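# Load two AA batteries into a remote's battery bay

## Task

Seat both AA batteries in the remote control's open battery compartment, each with correct polarity and pressed fully home against its spring; the remote itself may be moved.

## Robot and tools

Robot: two arms, left_arm and right_arm, each a yam-style arm ending in a two-finger parallel gripper with a camera on the wrist. In the scene frame the origin sits at table-top height, halfway between the nominal bases, a few centimetres in from the near edge; +z points up, +x reaches out over the table, and left_arm is on the +y side (about y=+0.272) while right_arm is near y=-0.278. Arm names do not match image left and right. The fingers point along the gripper's +z and close along its y. end_effector_position is the spot between the finger pads, just behind the tips.

Frames: hand positions, quaternions (wxyz), velocities and targets are given in each arm's own base frame. Fixed cameras and the table use the scene frame. Motion offsets run along the axes of that arm's current Hand target.

execute_actions(actions, cameras): actions is a list of up to 15 rows, one row per 1/30 s step. A shorter list keeps its last row for the remaining steps. Every row carries 14 numbers, each in [-1, 1], always for both arms: dx, dy, dz, rx, ry, rz, opening for left_arm, followed by the same seven for right_arm. The first six are an offset from that arm's Hand target as it stood when the action began, not from the row before. Scale: 1.0 = 0.6 m or 180 degrees, and rx, ry, rz together form one rotation vector. Repeating an offset moves the arm further. To keep an arm where it is, send six zeros. opening is absolute: +1 fully open (pad gap about 87 mm), +0.5 about 69 mm, 0 about 43 mm, -0.5 about 18 mm, -1 closed. A 0 in the opening slot is a real command, so to leave a gripper unchanged repeat its present opening. Pictures come back only if actions is empty or cameras names them ("all" or names such as cam_high, cam_low, cam_left_wrist, cam_right_wrist).

move(target, speed, blend, opening_speed, blocking, cameras): target is one 14-number row in the same layout, or a list of up to 15 rows. Every row is an offset from the Hand targets at the start of the move, not a chain. The grippers follow straight paths. speed is in m/s from 0.002 to 2.9, default 0.25, with turning capped at twice that in rad/s. The whole move is limited to 10 s. blend (m) rounds the corners of a list of rows. opening_speed, 0.2 or above, ramps the fingers per second on the -1..+1 scale. blocking=false returns after about 0.5 s while the move keeps running. The paths do not avoid obstacles or the other arm. Faster moves lag further, stray more and hit harder, and a target set well past a contact presses harder. Stay away from sweeping close to an arm's own base. The move: line reports the outcome: done (within 10 mm and 2 degrees), off_target, moving, held, or fault, plus limits such as paced or held.

wait(seconds 0 to 10) lets time pass while the last commands are held. stop brakes a running move. zoom_image(camera, region=[x0,y0,x1,y1], no more than 504x504 px) enlarges part of the latest image from one camera. finished_scene(scene) ends the scene and cannot be undone. The goal has to remain satisfied without the robot touching anything. read_manual gives only licence texts.

Results: Hand target is the last commanded pose after clipping and is what the next offsets count from. The gripper often stops short of it through friction or weight, especially at long reach, and can sag or tilt. Check the position and orientation after each motion and correct with an offset. Orientation commands are limited to 40 degrees away from the measured orientation at each step. grip_measured uses the same scale as the opening command. To hold something, command about 0.04 below the reading at first contact. Readings may be off by about 1 mm. Joint positions show the gripper on a 0 to 1 scale. Joint torques include gravity and wrap at ±28 N m on joints 1 to 3. Tool commands show the current command values.

Cautions: do not drop the batteries, let go of them while they are moving, slam, or shove hard. Nothing may fall or be left off the table. Keep the arms from pressing on each other and on the wrist cameras and their cables, and keep a gripper from closing on the other arm's fingers. The bar, plate (up to about 3 cm high) and rail near the bases are fixtures and give no warning when touched. Something may occasionally nudge loose objects. A blocked arm keeps pushing until you command it back past its gripper. Holding loads, reaching far out or pushing toward unreachable poses heats the motors: MOTOR HOT appears at 75 °C, the arm folds up and idles at 90 °C, and it goes limp at 100 °C. The scene keeps running while you think. Smooth, economical, quick motion is better.

Cameras: cam_high and cam_low are fixed on a beam behind the arms, and each arm carries its own wrist camera. All images are 896x504 and calibrations are supplied, with small errors.

Each tool is called after "Request:" as name(argument=value, ...), one argument or row to a line, values as JSON.

## Session

Request:
execute_actions(
  actions=[],
)

Scene clock: 0.00 s.
left_arm: end_effector_position=(+0.3728, +0.0463, +0.0560) grip_measured=+0.977 end_effector_quat_wxyz=(+0.585, -0.128, +0.797, +0.082) | right_arm: end_effector_position=(+0.3664, -0.0257, +0.0358) grip_measured=+1.000 end_effector_quat_wxyz=(+0.539, +0.090, +0.835, -0.064)
Joint positions: left_arm=[0.006 1.525 0.335 0.869 -0.279 -0.111 0.988] | right_arm=[0.03 1.52 0.364 0.72 0.233 0.096 1]
Joint velocities: within noise
Joint torques (N m): no reading
Heat: left arm: 40 °C; right arm: 38 °C.
Hand target: left_arm +0.3756, +0.0465, +0.0617; +0.592, -0.129, +0.792, +0.082 | right_arm +0.3709, -0.0256, +0.0432; +0.548, +0.091, +0.829, -0.063
Tool commands: left_gripper/opening=+1.0 right_gripper/opening=+1.0

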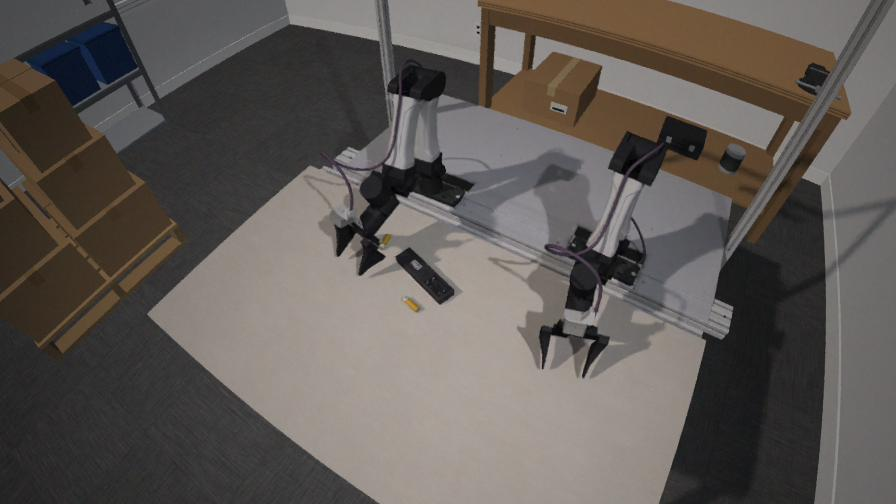

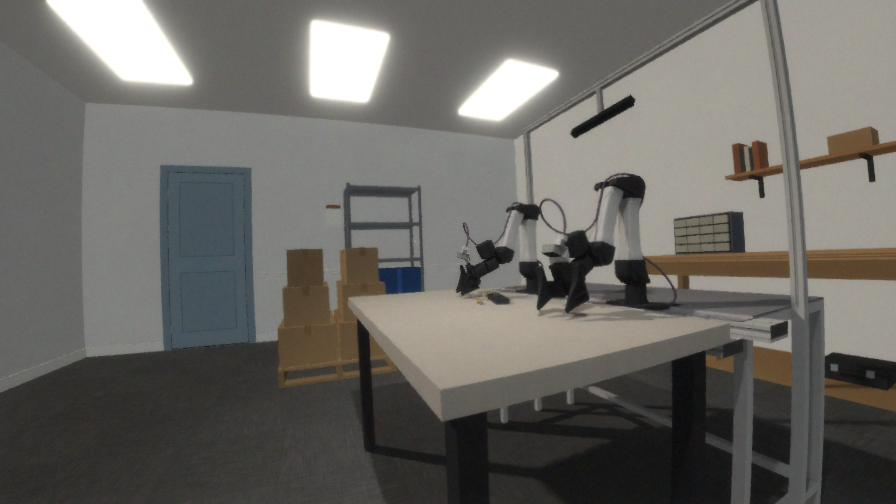

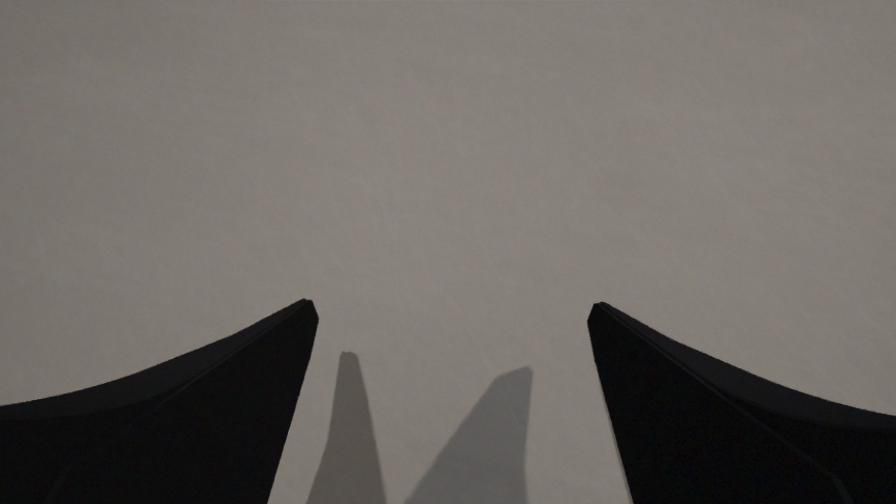

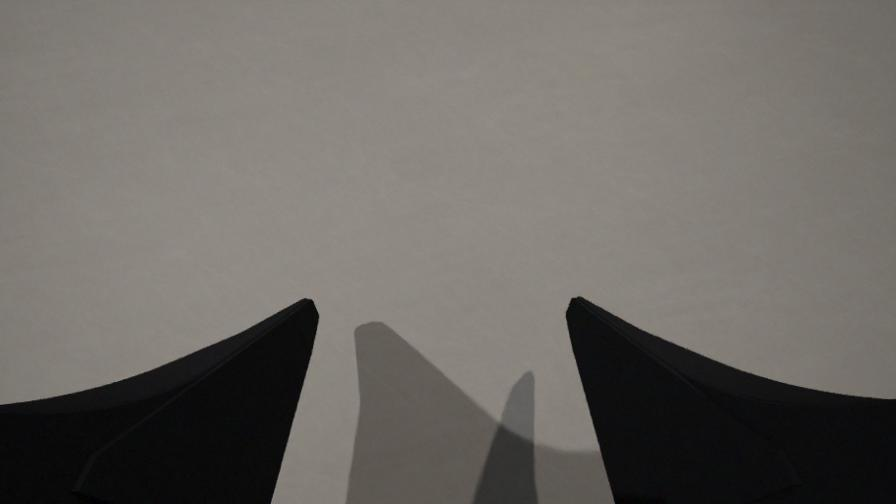

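Request:
zoom_image(
  camera="cam_high",
  region=[320, 200, 500, 340],
)

Request:
zoom_image(
  camera="cam_high",
  region=[380, 230, 460, 320],
)

Scaled by 2.800.

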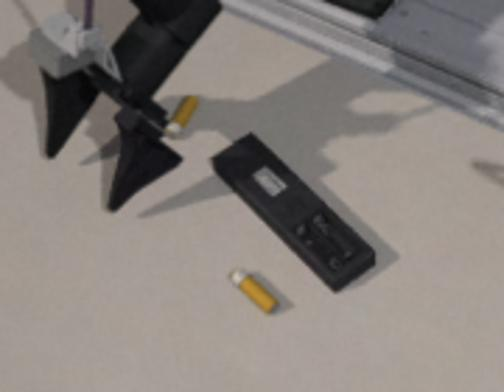

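Scaled by 5.600.

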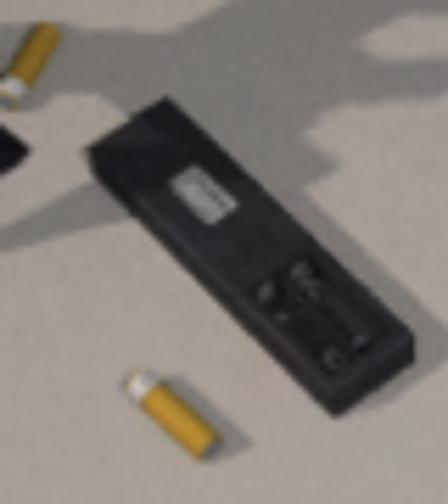

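Request:
move(
  target=[0,0,0,0,0,0,1,-0.148,0.293,-0.195,0,0,0,1],
  cameras=["all"],
)

Scene clock: 35.63 s.
left_arm: end_effector_position=(+0.3728, +0.0463, +0.0560) grip_measured=+0.977 end_effector_quat_wxyz=(+0.585, -0.128, +0.797, +0.082) | right_arm: end_effector_position=(+0.3324, +0.1579, +0.1579) grip_measured=+1.000 end_effector_quat_wxyz=(+0.538, +0.074, +0.837, -0.073)
Joint positions: left_arm=[0.006 1.525 0.335 0.869 -0.279 -0.111 0.988] | right_arm=[0.78 1.379 0.91 -0.228 0.877 0.526 1]
Joint torques (N m): left_arm=[-0.05 -6.17 4.52 2.31 -0.01 0.04] | right_arm=[0.31 -4.34 10.95 1.35 0.59 0.1]
Heat: left arm: 41 °C; right arm: 42 °C.
Hand target: left_arm +0.3756, +0.0465, +0.0617; +0.592, -0.129, +0.792, +0.082 | right_arm +0.3385, +0.1627, +0.1699; +0.549, +0.091, +0.829, -0.063
Off the commanded pose: left_arm 0.006 m, 1 deg | right_arm 0.014 m, 3 deg.
move: off_target (right_arm)
camera_calibration:
cam_right_wrist: T_world_to_cam=[[-0.211704, -0.976467, 0.0411488, 0.216233], [-0.94358, 0.193242, -0.268912, 0.347672], [0.254632, -0.0957569, -0.962285, 0.224911], [0, 0, 0, 1]] pos_world=[0.316564, 0.165496, 0.301024]

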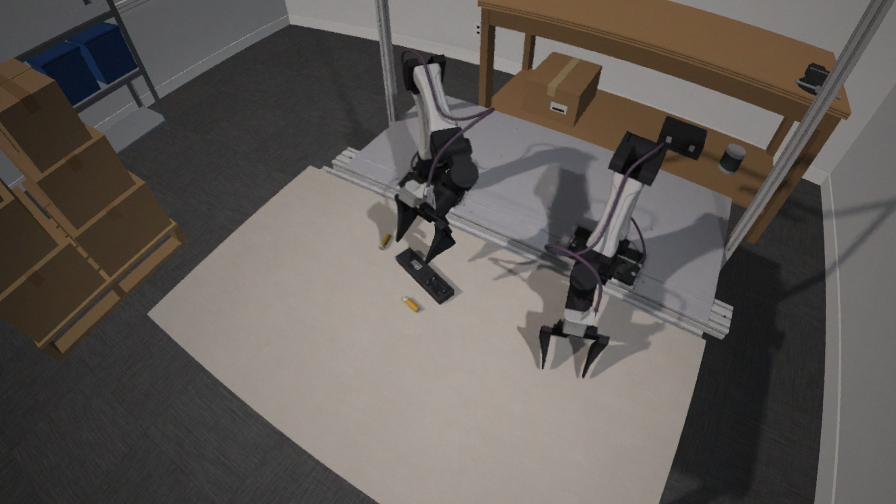

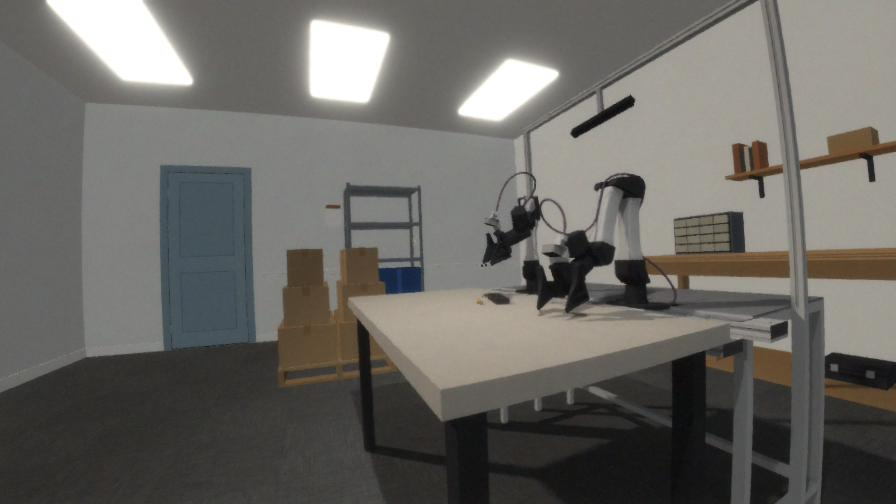

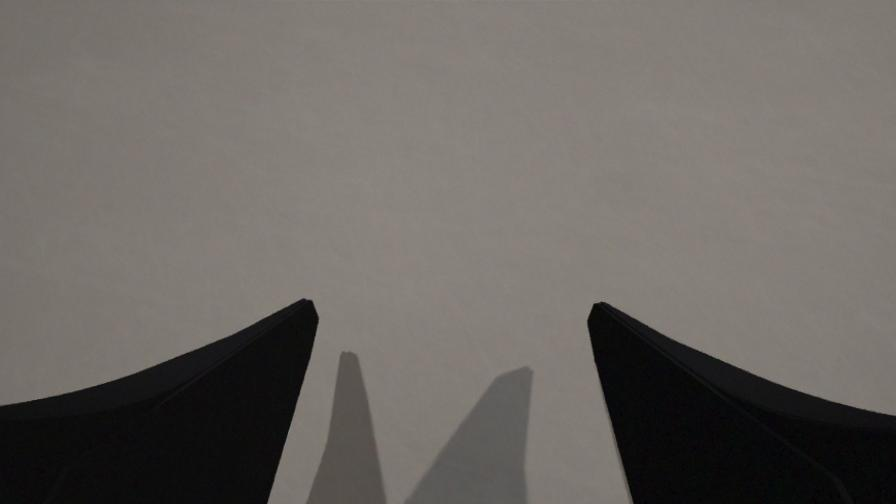

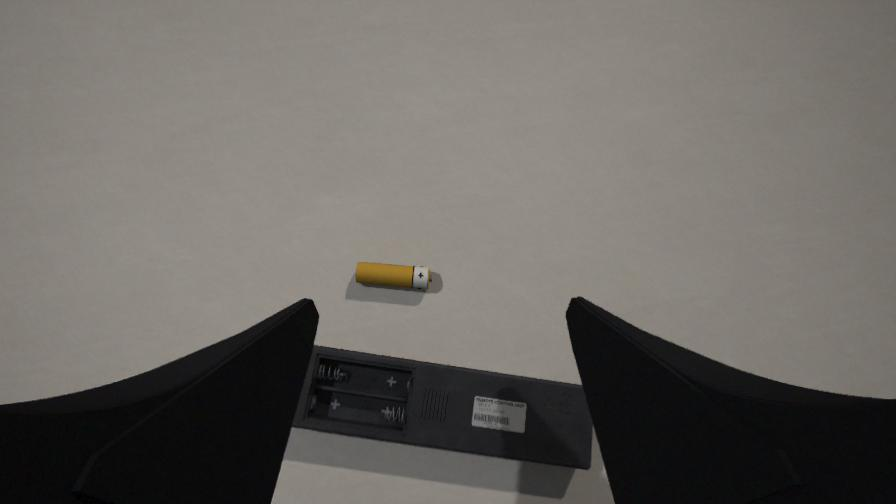

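Request:
zoom_image(
  camera="cam_right_wrist",
  region=[290, 330, 430, 450],
)

Request:
zoom_image(
  camera="cam_right_wrist",
  region=[340, 250, 450, 300],
)

Scaled by 3.600.

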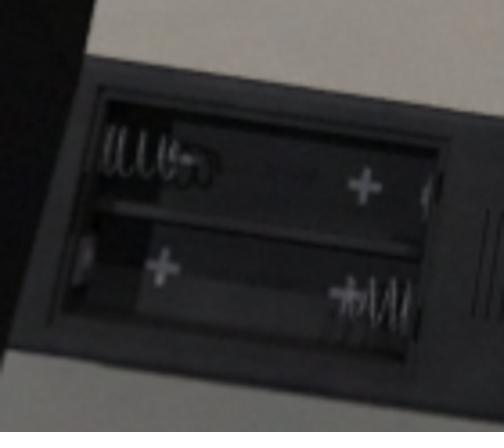

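Scaled by 4.582.

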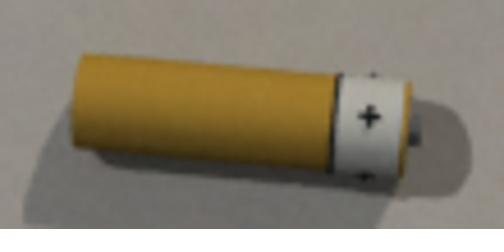

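Request:
move(
  target=[0,0,0,0,0,0,1,0.119,0.056,0.039,0,0.14,0,1],
  cameras=["cam_right_wrist", "cam_high"],
)

Request:
zoom_image(
  camera="cam_right_wrist",
  region=[270, 130, 620, 330],
)

Scene clock: 75.53 s.
left_arm: end_effector_position=(+0.3728, +0.0463, +0.0560) grip_measured=+0.977 end_effector_quat_wxyz=(+0.585, -0.128, +0.797, +0.082) | right_arm: end_effector_position=(+0.3320, +0.1908, +0.0868) grip_measured=+1.000 end_effector_quat_wxyz=(+0.347, +0.090, +0.932, -0.054)
Joint positions: left_arm=[0.006 1.525 0.335 0.869 -0.279 -0.111 0.988] | right_arm=[0.706 1.693 1.2 -0.61 0.568 0.76 1]
Joint torques (N m): left_arm=[-0.05 -6.2 4.53 2.32 -0.03 0.04] | right_arm=[-0.25 -6.65 10.37 0.96 0.39 0.09]
Heat: left arm: 43 °C; right arm: 47 °C.
Hand target: left_arm +0.3756, +0.0465, +0.0617; +0.592, -0.129, +0.792, +0.082 | right_arm +0.3396, +0.1965, +0.0948; +0.355, +0.103, +0.928, -0.042
Off the commanded pose: left_arm 0.006 m, 1 deg | right_arm 0.013 m, 2 deg.
move: off_target (right_arm)
camera_calibration:
cam_right_wrist: T_world_to_cam=[[-0.213173, -0.976135, 0.0414453, 0.251586], [-0.963595, 0.217063, 0.156105, 0.287026], [-0.161375, -0.00665921, -0.986871, 0.283009], [0, 0, 0, 1]] pos_world=[0.375878, 0.185164, 0.22406]
Images, in order (width x height): cam_high 896x504, cam_right_wrist 896x504.

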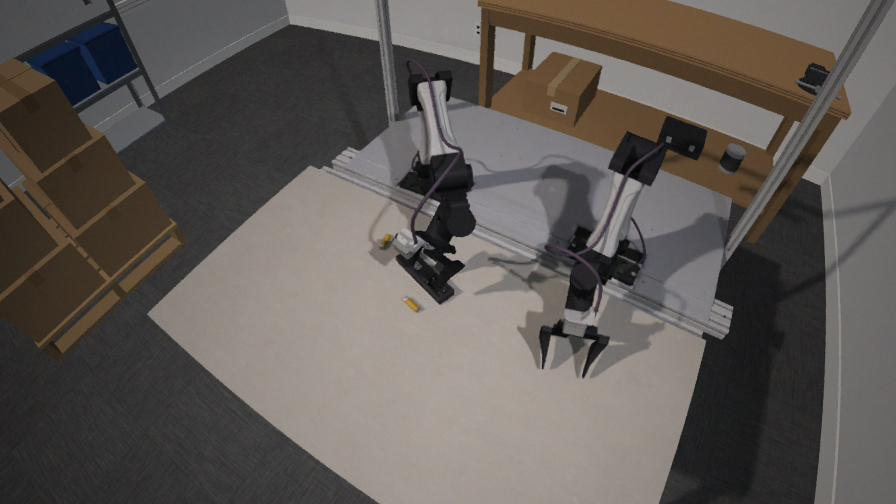

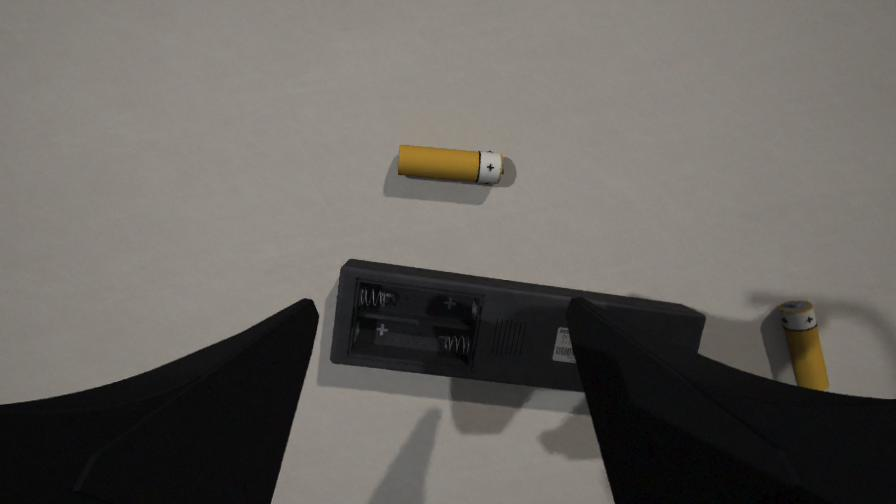

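Scaled by 1.440.

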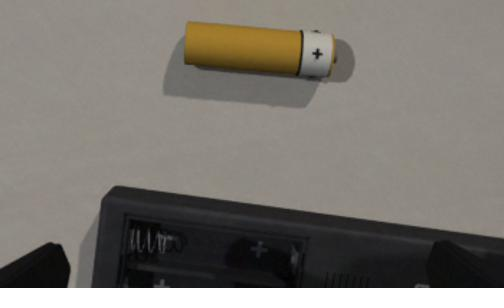

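Request:
zoom_image(
  camera="cam_right_wrist",
  region=[320, 250, 500, 390],
)

Request:
zoom_image(
  camera="cam_right_wrist",
  region=[740, 280, 860, 410],
)

Scaled by 2.800.

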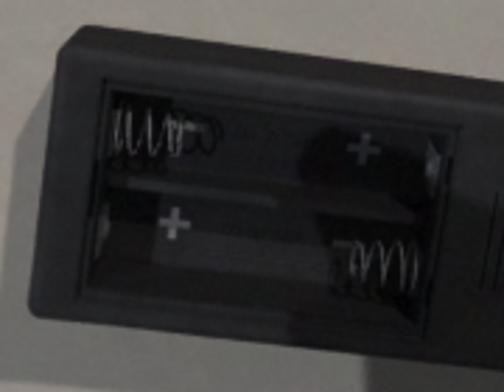

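Scaled by 3.877.

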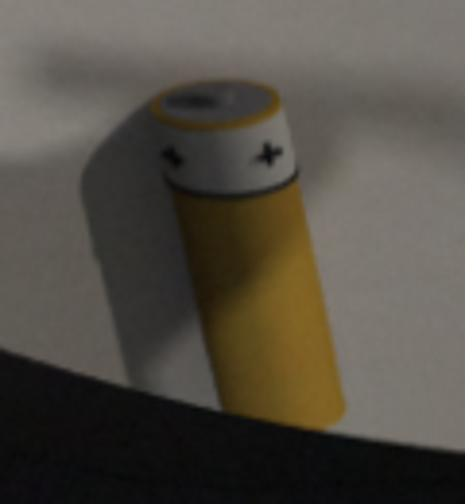

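Request:
move(
  target=[0,0,0,0,0,0,1,-0.0443,-0.0258,0.0782,-0.1777,0.184,-0.4605,1],
  cameras=["cam_right_wrist", "cam_high"],
)

Request:
zoom_image(
  camera="cam_high",
  region=[340, 180, 520, 320],
)

Scene clock: 151.80 s.
left_arm: end_effector_position=(+0.3728, +0.0463, +0.0560) grip_measured=+0.977 end_effector_quat_wxyz=(+0.585, -0.128, +0.797, +0.082) | right_arm: end_effector_position=(+0.3820, +0.1688, +0.0755) grip_measured=+1.000 end_effector_quat_wxyz=(-0.004, -0.603, +0.798, -0.004)
Joint positions: left_arm=[0.006 1.525 0.335 0.869 -0.279 -0.111 0.988] | right_arm=[0.492 2.297 2.111 -1.392 0.01 -0.801 1]
Joint torques (N m): left_arm=[-0.1 -6.17 4.49 2.32 -0.02 0.04] | right_arm=[-0.31 -10.17 9.5 0.21 -0.06 -0.18]
Heat: left arm: 47 °C; right arm: 54 °C.
Hand target: left_arm +0.3756, +0.0465, +0.0617; +0.592, -0.129, +0.792, +0.082 | right_arm +0.3861, +0.1700, +0.0778; +0.000, -0.605, +0.796, +0.001
Off the commanded pose: left_arm 0.006 m, 1 deg | right_arm 0.005 m, 1 deg.
move: done
camera_calibration:
cam_right_wrist: T_world_to_cam=[[0.960635, -0.277626, 0.0101909, -0.322729], [-0.182944, -0.604562, 0.775265, 0.135485], [-0.209073, -0.746611, -0.631554, 0.396057], [0, 0, 0, 1]] pos_world=[0.417616, 0.288011, 0.148383]
Images, in order (width x height): cam_high 896x504, cam_right_wrist 896x504.

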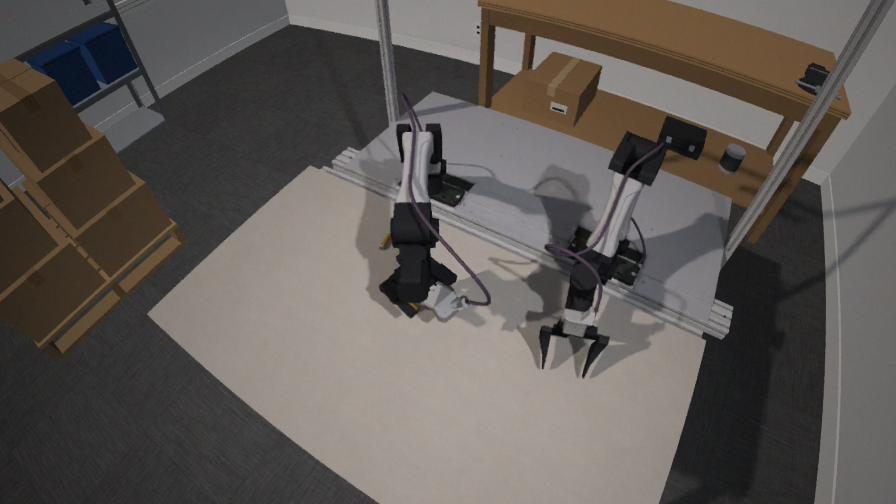

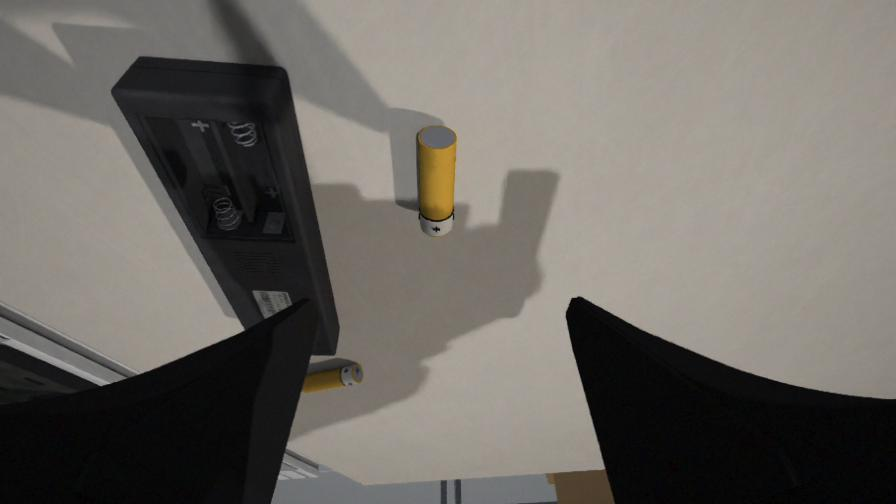

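Scaled by 2.800.

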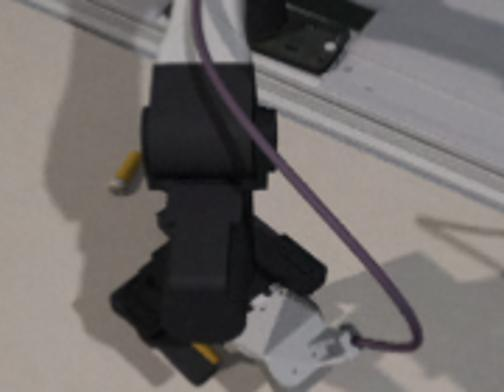

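Request:
zoom_image(
  camera="cam_right_wrist",
  region=[110, 50, 350, 260],
)

Scaled by 2.100.

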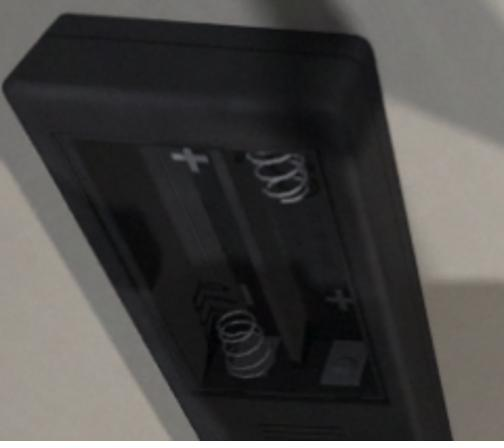

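Request:
move(
  target=[0,0,0,0,0,0,1,0.0104,0.0013,0.0758,0,0,0,-0.2],
  speed=0.12,
  cameras=["cam_right_wrist"],
)

Scene clock: 187.63 s.
left_arm: end_effector_position=(+0.3728, +0.0463, +0.0560) grip_measured=+0.977 end_effector_quat_wxyz=(+0.585, -0.128, +0.797, +0.082) | right_arm: end_effector_position=(+0.3817, +0.1637, +0.0324) grip_measured=-0.200 end_effector_quat_wxyz=(-0.007, -0.602, +0.798, -0.004)
Joint positions: left_arm=[0.006 1.525 0.335 0.869 -0.279 -0.111 0.988] | right_arm=[0.482 2.297 1.939 -1.225 0.01 -0.81 0.4]
Joint torques (N m): left_arm=[-0.09 -6.13 4.52 2.32 -0.02 0.04] | right_arm=[-0.2 -11.55 5.93 0.39 -0.04 -0.19]
Heat: left arm: 48 °C; right arm: 51 °C.
Hand target: left_arm +0.3756, +0.0465, +0.0617; +0.592, -0.129, +0.792, +0.082 | right_arm +0.3837, +0.1642, +0.0323; +0.000, -0.605, +0.796, +0.001
Off the commanded pose: left_arm 0.006 m, 1 deg | right_arm 0.002 m, 1 deg.
move: done
camera_calibration:
cam_right_wrist: T_world_to_cam=[[0.960356, -0.278695, 0.00673682, -0.323051], [-0.180352, -0.602686, 0.77733, 0.164448], [-0.212578, -0.747729, -0.629056, 0.366484], [0, 0, 0, 1]] pos_world=[0.417809, 0.283109, 0.104885]
Images, in order (width x height): cam_right_wrist 896x504.

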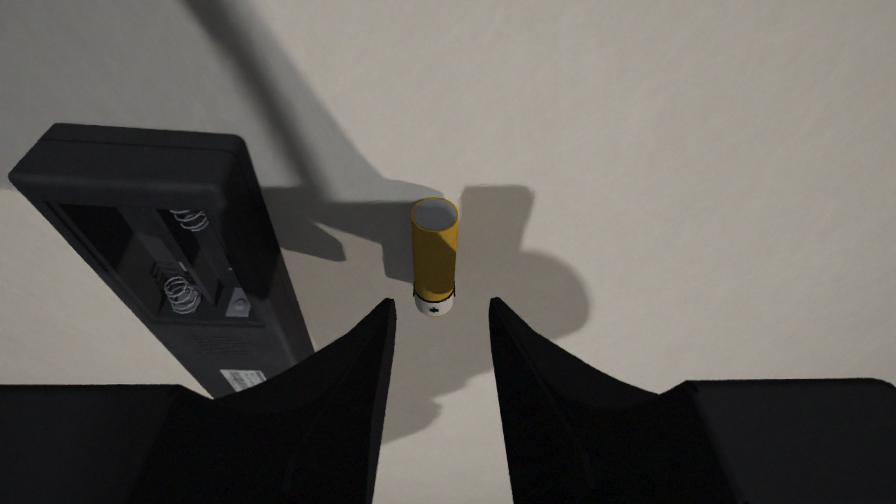

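Request:
move(
  target=[0,0,0,0,0,0,1,0.002,0.0027,0.018,0,0,0,-0.2],
  speed=0.05,
  cameras=["cam_right_wrist"],
)

Request:
zoom_image(
  camera="cam_right_wrist",
  region=[340, 200, 540, 360],
)

Scene clock: 194.57 s.
left_arm: end_effector_position=(+0.3728, +0.0463, +0.0560) grip_measured=+0.977 end_effector_quat_wxyz=(+0.585, -0.128, +0.797, +0.082) | right_arm: end_effector_position=(+0.3800, +0.1628, +0.0209) grip_measured=-0.200 end_effector_quat_wxyz=(-0.007, -0.602, +0.798, -0.004)
Joint positions: left_arm=[0.006 1.525 0.335 0.869 -0.279 -0.111 0.988] | right_arm=[0.482 2.297 1.893 -1.18 0.01 -0.81 0.4]
Joint torques (N m): left_arm=[-0.1 -6.16 4.48 2.33 -0.01 0.05] | right_arm=[-0.18 -11.71 5.85 0.4 -0.05 -0.18]
Heat: left arm: 48 °C; right arm: 52 °C.
Hand target: left_arm +0.3756, +0.0465, +0.0617; +0.592, -0.129, +0.792, +0.082 | right_arm +0.3818, +0.1635, +0.0215; +0.000, -0.605, +0.796, +0.001
Off the commanded pose: left_arm 0.006 m, 1 deg | right_arm 0.002 m, 1 deg.
move: done
camera_calibration:
cam_right_wrist: T_world_to_cam=[[0.960345, -0.278757, 0.00562504, -0.321464], [-0.179341, -0.602147, 0.777982, 0.17198], [-0.213481, -0.74814, -0.628261, 0.35857], [0, 0, 0, 1]] pos_world=[0.416107, 0.282208, 0.093286]
Images, in order (width x height): cam_right_wrist 896x504.

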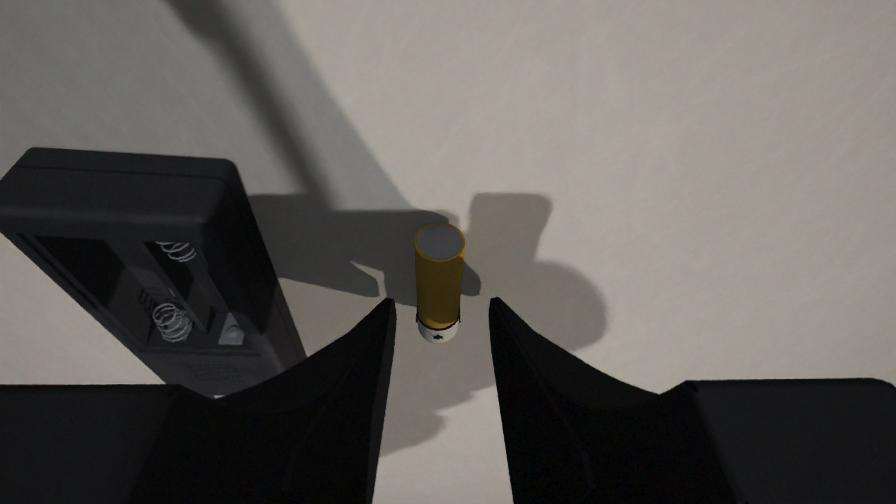

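Scaled by 2.520.

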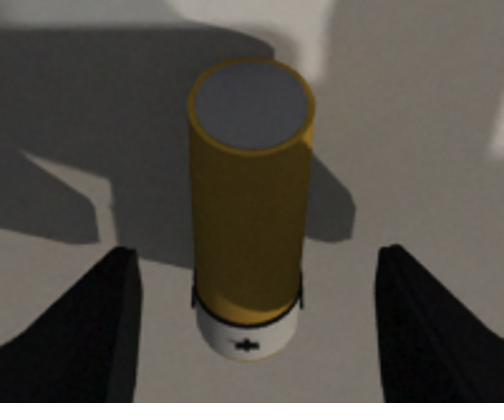

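Request:
move(
  target=[0,0,0,0,0,0,1,0,0,0,0,0,0,-0.75],
  opening_speed=0.4,
  cameras=["cam_right_wrist"],
)

Request:
zoom_image(
  camera="cam_right_wrist",
  region=[340, 200, 540, 360],
)

Scene clock: 200.23 s.
left_arm: end_effector_position=(+0.3728, +0.0463, +0.0560) grip_measured=+0.977 end_effector_quat_wxyz=(+0.585, -0.128, +0.797, +0.082) | right_arm: end_effector_position=(+0.3801, +0.1628, +0.0209) grip_measured=-0.604 end_effector_quat_wxyz=(-0.007, -0.602, +0.798, -0.004)
Joint positions: left_arm=[0.006 1.525 0.335 0.869 -0.279 -0.111 0.988] | right_arm=[0.482 2.297 1.893 -1.18 0.01 -0.811 0.198]
Joint torques (N m): left_arm=[-0.06 -6.17 4.55 2.33 -0.02 0.04] | right_arm=[-0.2 -11.74 5.86 0.42 -0.06 -0.17]
Heat: left arm: 49 °C; right arm: 54 °C.
Hand target: left_arm +0.3756, +0.0465, +0.0617; +0.592, -0.129, +0.792, +0.082 | right_arm +0.3818, +0.1635, +0.0215; +0.000, -0.605, +0.796, +0.001
Off the commanded pose: left_arm 0.006 m, 1 deg | right_arm 0.002 m, 1 deg.
move: done
camera_calibration:
cam_right_wrist: T_world_to_cam=[[0.960457, -0.278366, 0.00588352, -0.321646], [-0.179341, -0.602345, 0.777829, 0.172051], [-0.212977, -0.748126, -0.628449, 0.358374], [0, 0, 0, 1]] pos_world=[0.416108, 0.282208, 0.0932859]
Images, in order (width x height): cam_right_wrist 896x504.

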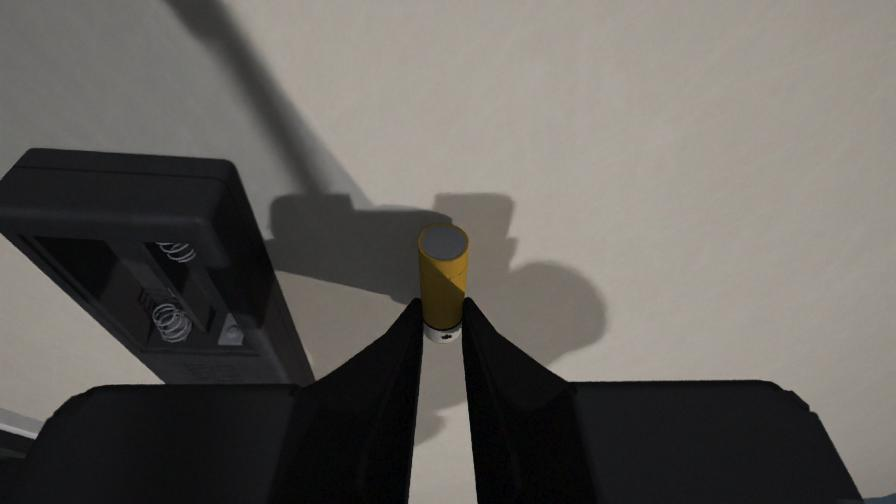

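Scaled by 2.520.

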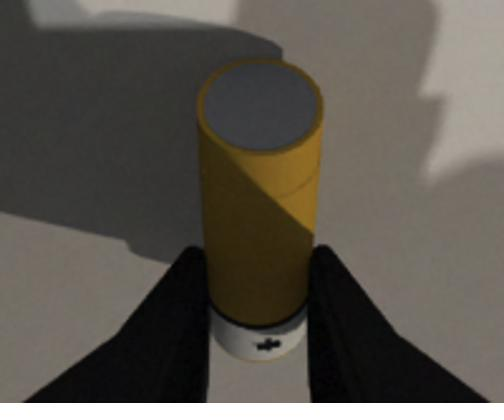

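Request:
move(
  target=[
    [0,0,0,0,0,0,1,0,0,0,0,0,0,-0.4],
    [0,0,0,0,0,0,1,0.0117,0,-0.003,0,0,0,-0.4],
    [0,0,0,0,0,0,1,0.0117,0,-0.003,0,0,0,-0.75],
  ],
  speed=0.05,
  opening_speed=0.5,
  cameras=["cam_right_wrist"],
)

Request:
zoom_image(
  camera="cam_right_wrist",
  region=[340, 200, 540, 360],
)

Scene clock: 217.60 s.
left_arm: end_effector_position=(+0.3728, +0.0463, +0.0560) grip_measured=+0.977 end_effector_quat_wxyz=(+0.585, -0.128, +0.797, +0.082) | right_arm: end_effector_position=(+0.3787, +0.1570, +0.0155) grip_measured=-0.601 end_effector_quat_wxyz=(-0.013, -0.603, +0.797, -0.003)
Joint positions: left_arm=[0.006 1.525 0.335 0.869 -0.279 -0.111 0.988] | right_arm=[0.472 2.297 1.87 -1.168 0.01 -0.823 0.2]
Joint torques (N m): left_arm=[-0.08 -6.22 4.51 2.32 -0.01 0.04] | right_arm=[-0.31 -13.52 5.16 0.38 -0.05 -0.18]
Heat: left arm: 49 °C; right arm: 57 °C.
Hand target: left_arm +0.3757, +0.0465, +0.0617; +0.592, -0.129, +0.792, +0.082 | right_arm +0.3799, +0.1568, +0.0232; +0.000, -0.605, +0.796, +0.001
Off the commanded pose: left_arm 0.006 m, 1 deg | right_arm 0.008 m, 2 deg.
move: done
camera_calibration:
cam_right_wrist: T_world_to_cam=[[0.961108, -0.276153, -0.00322241, -0.322303], [-0.169452, -0.598885, 0.782702, 0.16818], [-0.218076, -0.751715, -0.622389, 0.352776], [0, 0, 0, 1]] pos_world=[0.415199, 0.276903, 0.0868904]
Images, in order (width x height): cam_right_wrist 896x504.

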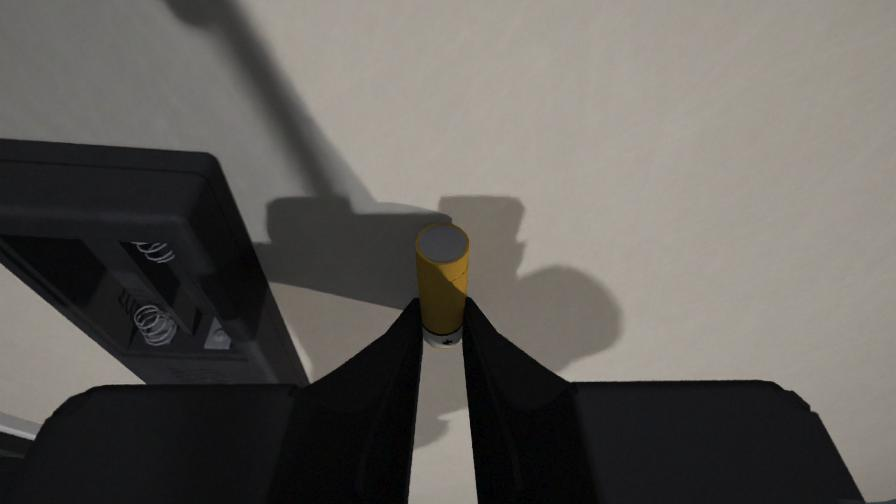

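Scaled by 2.520.

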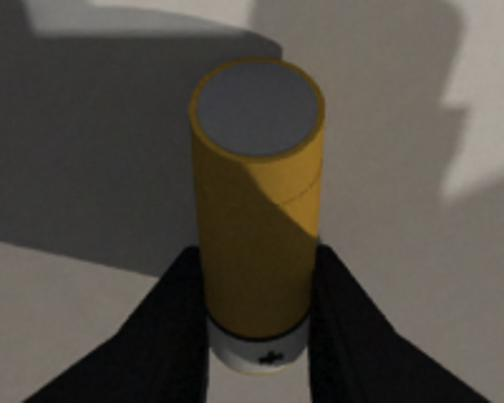

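Request:
move(
  target=[
    [0,0,0,0,0,0,1,0,0,0,0,0,0,-0.4],
    [0,0,0,0,0,0,1,0,0,-0.0133,0,0,0,-0.4],
  ],
  speed=0.05,
  opening_speed=0.5,
)

Scene clock: 227.27 s.
left_arm: end_effector_position=(+0.3728, +0.0463, +0.0560) grip_measured=+0.977 end_effector_quat_wxyz=(+0.585, -0.128, +0.797, +0.082) | right_arm: end_effector_position=(+0.3777, +0.1565, +0.0158) grip_measured=-0.400 end_effector_quat_wxyz=(-0.015, -0.603, +0.797, -0.002)
Joint positions: left_arm=[0.006 1.525 0.335 0.869 -0.279 -0.111 0.988] | right_arm=[0.472 2.297 1.87 -1.173 0.01 -0.823 0.3]
Joint torques (N m): left_arm=[-0.06 -6.24 4.53 2.32 -0.01 0.04] | right_arm=[-0.27 -14.08 7.01 0.15 -0.04 -0.16]
Heat: left arm: 49 °C; right arm: 60 °C.
Hand target: left_arm +0.3757, +0.0465, +0.0617; +0.592, -0.129, +0.792, +0.082 | right_arm +0.3799, +0.1568, +0.0312; +0.000, -0.605, +0.796, +0.001
Off the commanded pose: left_arm 0.006 m, 1 deg | right_arm 0.016 m, 2 deg.
move: off_target (right_arm)

Request:
move(
  target=[0,0,0,0,0,0,1,0,0,-0.05,0,0,0,-0.4],
  speed=0.1,
)

Scene clock: 233.40 s.
left_arm: end_effector_position=(+0.3728, +0.0463, +0.0560) grip_measured=+0.977 end_effector_quat_wxyz=(+0.585, -0.128, +0.797, +0.082) | right_arm: end_effector_position=(+0.3722, +0.1537, +0.0389) grip_measured=-0.400 end_effector_quat_wxyz=(-0.030, -0.603, +0.797, +0.000)
Joint positions: left_arm=[0.006 1.525 0.335 0.869 -0.279 -0.111 0.988] | right_arm=[0.472 2.287 1.942 -1.284 0.01 -0.823 0.3]
Joint torques (N m): left_arm=[-0.14 -6.22 4.52 2.32 -0.02 0.04] | right_arm=[-0.29 -14.46 9.2 0.14 -0.05 -0.18]
Heat: left arm: 50 °C; right arm: 61 °C.
Hand target: left_arm +0.3757, +0.0465, +0.0617; +0.592, -0.129, +0.792, +0.082 | right_arm +0.3799, +0.1567, +0.0612; +0.000, -0.605, +0.796, +0.001
Off the commanded pose: left_arm 0.006 m, 1 deg | right_arm 0.024 m, 3 deg.
move: off_target (right_arm)

Request:
move(
  target=[0,0,0,0,0,0,1,0,0,-0.03,0,0,0,-0.4],
  speed=0.1,
)

Scene clock: 237.87 s.
left_arm: end_effector_position=(+0.3728, +0.0463, +0.0560) grip_measured=+0.977 end_effector_quat_wxyz=(+0.585, -0.128, +0.797, +0.082) | right_arm: end_effector_position=(+0.3731, +0.1542, +0.0565) grip_measured=-0.400 end_effector_quat_wxyz=(-0.030, -0.603, +0.797, +0.000)
Joint positions: left_arm=[0.006 1.525 0.335 0.869 -0.279 -0.111 0.988] | right_arm=[0.472 2.287 2.012 -1.355 0.01 -0.823 0.3]
Joint torques (N m): left_arm=[-0.12 -6.2 4.52 2.32 -0.03 0.03] | right_arm=[-0.28 -14.52 9.4 0.1 -0.04 -0.17]
Heat: left arm: 50 °C; right arm: 63 °C.
Hand target: left_arm +0.3757, +0.0465, +0.0617; +0.592, -0.129, +0.792, +0.082 | right_arm +0.3799, +0.1567, +0.0792; +0.000, -0.605, +0.796, +0.001
Off the commanded pose: left_arm 0.006 m, 1 deg | right_arm 0.024 m, 3 deg.
move: off_target (right_arm)

Request:
move(
  target=[
    [0,0,0,0,0,0,1,0.031,0.039,-0.033,0,0,0,-0.4],
    [0,0,0,0,0,0,1,-0.001,-0.0025,0.055,0,0,0,-0.4],
  ],
  speed=0.15,
  cameras=["cam_right_wrist"],
)

Scene clock: 254.53 s.
left_arm: end_effector_position=(+0.3728, +0.0463, +0.0560) grip_measured=+0.977 end_effector_quat_wxyz=(+0.585, -0.128, +0.797, +0.082) | right_arm: end_effector_position=(+0.3724, +0.1538, +0.0418) grip_measured=-0.400 end_effector_quat_wxyz=(-0.018, -0.603, +0.797, -0.002)
Joint positions: left_arm=[0.006 1.525 0.335 0.869 -0.279 -0.111 0.988] | right_arm=[0.472 2.261 1.913 -1.259 0.01 -0.823 0.3]
Joint torques (N m): left_arm=[-0.1 -6.17 4.51 2.31 -0.01 0.03] | right_arm=[-0.39 -10.96 8.62 0.39 -0.04 -0.19]
Heat: left arm: 50 °C; right arm: 67 °C.
Hand target: left_arm +0.3757, +0.0465, +0.0617; +0.592, -0.129, +0.792, +0.082 | right_arm +0.3815, +0.1569, +0.0462; +0.000, -0.605, +0.796, +0.001
Off the commanded pose: left_arm 0.006 m, 1 deg | right_arm 0.010 m, 2 deg.
move: done
camera_calibration:
cam_right_wrist: T_world_to_cam=[[0.961033, -0.276204, -0.0112874, -0.316776], [-0.161745, -0.594956, 0.787315, 0.140869], [-0.224175, -0.75481, -0.616447, 0.367881], [0, 0, 0, 1]] pos_world=[0.409687, 0.273997, 0.112296]
Images, in order (width x height): cam_right_wrist 896x504.

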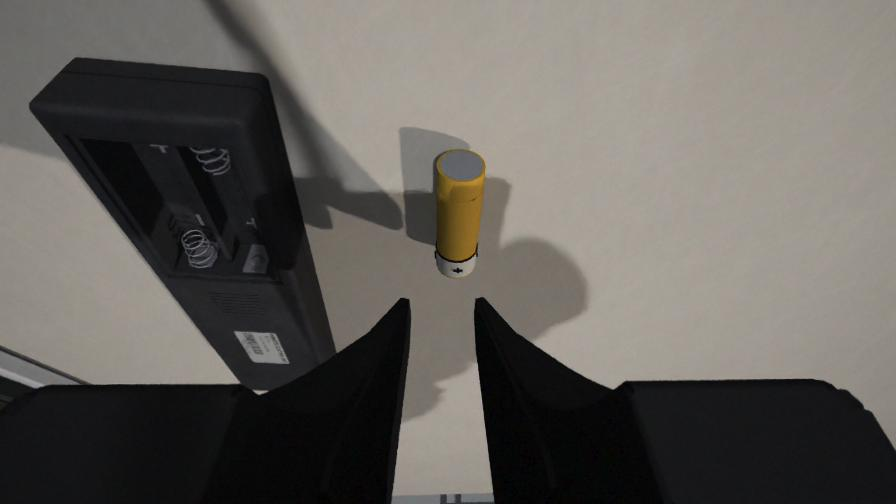

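Request:
move(
  target=[0,0,0,0,0,0,1,-0.0065,-0.0102,0.032,0,0,0,-0.4],
  speed=0.1,
  cameras=["cam_right_wrist"],
)

Scene clock: 259.63 s.
left_arm: end_effector_position=(+0.3728, +0.0463, +0.0560) grip_measured=+0.977 end_effector_quat_wxyz=(+0.585, -0.128, +0.797, +0.082) | right_arm: end_effector_position=(+0.3813, +0.1562, +0.0269) grip_measured=-0.400 end_effector_quat_wxyz=(-0.012, -0.602, +0.798, -0.003)
Joint positions: left_arm=[0.006 1.525 0.335 0.869 -0.279 -0.111 0.988] | right_arm=[0.467 2.295 1.913 -1.211 0.01 -0.825 0.3]
Joint torques (N m): left_arm=[-0.06 -6.2 4.49 2.31 -0.02 0.04] | right_arm=[-0.18 -10.51 8.12 0.42 -0.04 -0.19]
Heat: left arm: 50 °C; right arm: 65 °C.
Hand target: left_arm +0.3757, +0.0465, +0.0617; +0.592, -0.129, +0.792, +0.082 | right_arm +0.3884, +0.1590, +0.0270; +0.000, -0.605, +0.796, +0.001
Off the commanded pose: left_arm 0.006 m, 1 deg | right_arm 0.008 m, 2 deg.
move: done
camera_calibration:
cam_right_wrist: T_world_to_cam=[[0.960471, -0.278372, -0.00188792, -0.324485], [-0.172128, -0.599199, 0.781878, 0.160263], [-0.218784, -0.750646, -0.623429, 0.359958], [0, 0, 0, 1]] pos_world=[0.417997, 0.275903, 0.0984895]
Images, in order (width x height): cam_right_wrist 896x504.

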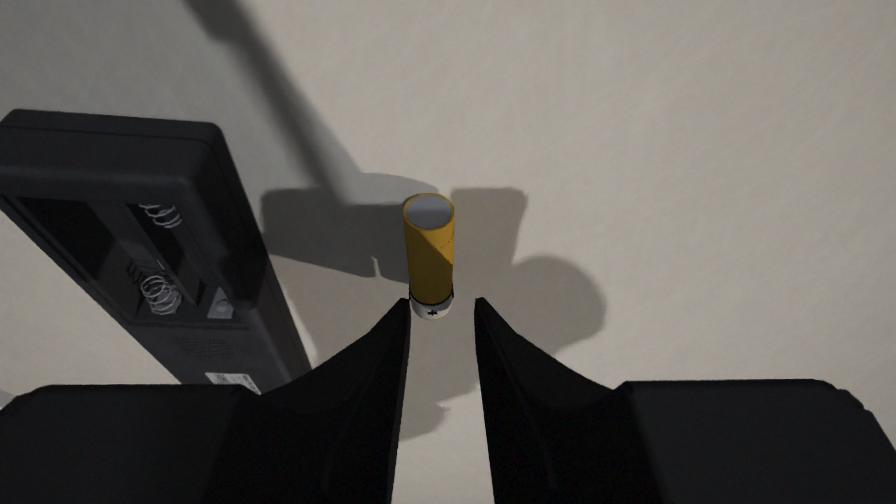

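Request:
move(
  target=[0,0,0,0,0,0,1,0.001,0.004,0.009,0,0,0,-0.4],
  speed=0.1,
  cameras=["cam_right_wrist"],
)

Scene clock: 263.57 s.
left_arm: end_effector_position=(+0.3728, +0.0463, +0.0560) grip_measured=+0.977 end_effector_quat_wxyz=(+0.585, -0.128, +0.797, +0.082) | right_arm: end_effector_position=(+0.3851, +0.1581, +0.0246) grip_measured=-0.400 end_effector_quat_wxyz=(-0.003, -0.602, +0.798, -0.004)
Joint positions: left_arm=[0.006 1.525 0.335 0.869 -0.279 -0.111 0.988] | right_arm=[0.467 2.295 1.906 -1.186 0.01 -0.826 0.3]
Joint torques (N m): left_arm=[-0.09 -6.2 4.51 2.33 -0.02 0.04] | right_arm=[0.03 -10.99 5.9 0.44 -0.04 -0.16]
Heat: left arm: 50 °C; right arm: 64 °C.
Hand target: left_arm +0.3757, +0.0465, +0.0617; +0.592, -0.129, +0.792, +0.082 | right_arm +0.3861, +0.1592, +0.0217; +0.000, -0.605, +0.796, +0.001
Off the commanded pose: left_arm 0.006 m, 1 deg | right_arm 0.003 m, 1 deg.
move: done
camera_calibration:
cam_right_wrist: T_world_to_cam=[[0.960507, -0.278016, 0.0115523, -0.328066], [-0.184624, -0.605689, 0.773987, 0.169879], [-0.208184, -0.745553, -0.633096, 0.356148], [0, 0, 0, 1]] pos_world=[0.420618, 0.277213, 0.0977814]
Images, in order (width x height): cam_right_wrist 896x504.

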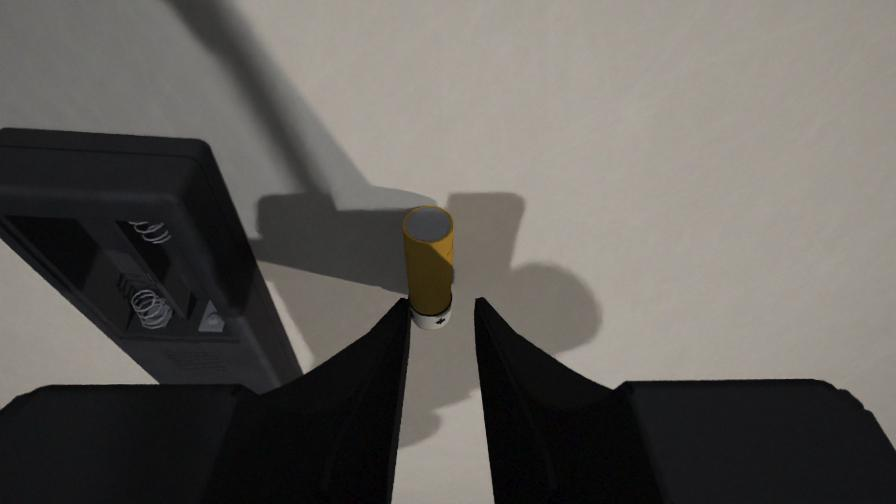

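Request:
move(
  target=[0,0,0,0,0,0,1,0.011,0.005,0.005,0,0,0,-0.4],
  speed=0.1,
  cameras=["cam_right_wrist"],
)

Scene clock: 268.47 s.
left_arm: end_effector_position=(+0.3728, +0.0463, +0.0560) grip_measured=+0.977 end_effector_quat_wxyz=(+0.585, -0.128, +0.797, +0.082) | right_arm: end_effector_position=(+0.3788, +0.1533, +0.0154) grip_measured=-0.400 end_effector_quat_wxyz=(-0.014, -0.603, +0.798, -0.003)
Joint positions: left_arm=[0.006 1.525 0.335 0.869 -0.279 -0.111 0.988] | right_arm=[0.465 2.293 1.862 -1.166 0.011 -0.829 0.3]
Joint torques (N m): left_arm=[-0.06 -6.17 4.55 2.32 -0.02 0.04] | right_arm=[-0.34 -12.82 4.75 0.49 -0.06 -0.2]
Heat: left arm: 51 °C; right arm: 63 °C.
Hand target: left_arm +0.3757, +0.0465, +0.0617; +0.592, -0.129, +0.792, +0.082 | right_arm +0.3813, +0.1536, +0.0186; +0.000, -0.605, +0.796, +0.001
Off the commanded pose: left_arm 0.006 m, 1 deg | right_arm 0.004 m, 2 deg.
move: done
camera_calibration:
cam_right_wrist: T_world_to_cam=[[0.960699, -0.277568, -0.00371309, -0.323109], [-0.169457, -0.597, 0.78414, 0.165703], [-0.219869, -0.752693, -0.620573, 0.350687], [0, 0, 0, 1]] pos_world=[0.415595, 0.2732, 0.0864934]
Images, in order (width x height): cam_right_wrist 896x504.

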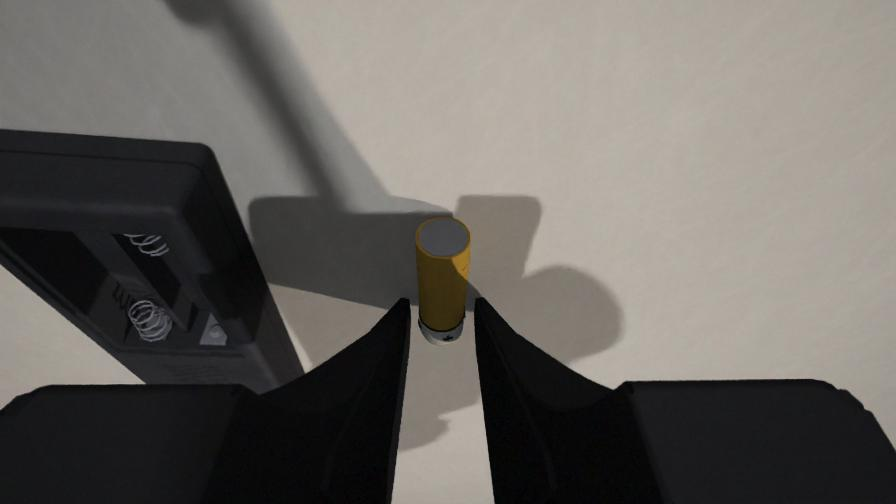

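Request:
move(
  target=[
    [0,0,0,0,0,0,1,0.031,0.039,-0.083,0,0,0,-0.4],
    [0,0,0,0,0,0,1,-0.004,-0.0035,-0.045,0,0,0,-0.4],
  ],
  speed=0.15,
  cameras=["cam_right_wrist"],
)

Scene clock: 282.07 s.
left_arm: end_effector_position=(+0.3728, +0.0463, +0.0560) grip_measured=+0.977 end_effector_quat_wxyz=(+0.585, -0.128, +0.797, +0.082) | right_arm: end_effector_position=(+0.3782, +0.1531, +0.0405) grip_measured=-0.400 end_effector_quat_wxyz=(-0.010, -0.603, +0.798, -0.003)
Joint positions: left_arm=[0.006 1.525 0.335 0.869 -0.279 -0.111 0.988] | right_arm=[0.465 2.263 1.914 -1.239 0.01 -0.829 0.3]
Joint torques (N m): left_arm=[-0.08 -6.17 4.56 2.32 -0.01 0.04] | right_arm=[-0.32 -10.63 9.4 0.22 -0.04 -0.18]
Heat: left arm: 51 °C; right arm: 66 °C.
Hand target: left_arm +0.3757, +0.0465, +0.0617; +0.592, -0.129, +0.792, +0.082 | right_arm +0.3840, +0.1553, +0.0456; +0.000, -0.605, +0.796, +0.001
Off the commanded pose: left_arm 0.006 m, 1 deg | right_arm 0.008 m, 1 deg.
move: done
camera_calibration:
cam_right_wrist: T_world_to_cam=[[0.960788, -0.277275, 0.00221713, -0.32279], [-0.175132, -0.600614, 0.780122, 0.14869], [-0.214976, -0.749921, -0.625623, 0.363907], [0, 0, 0, 1]] pos_world=[0.414405, 0.272705, 0.112388]
Images, in order (width x height): cam_right_wrist 896x504.

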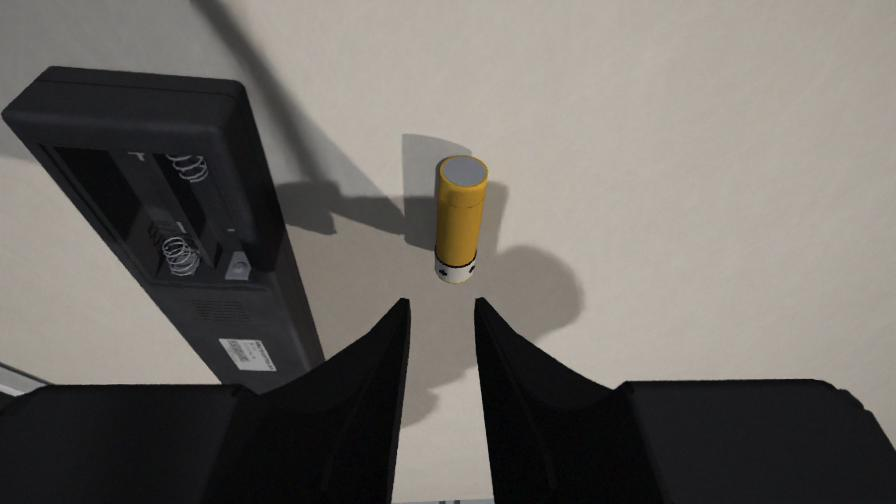

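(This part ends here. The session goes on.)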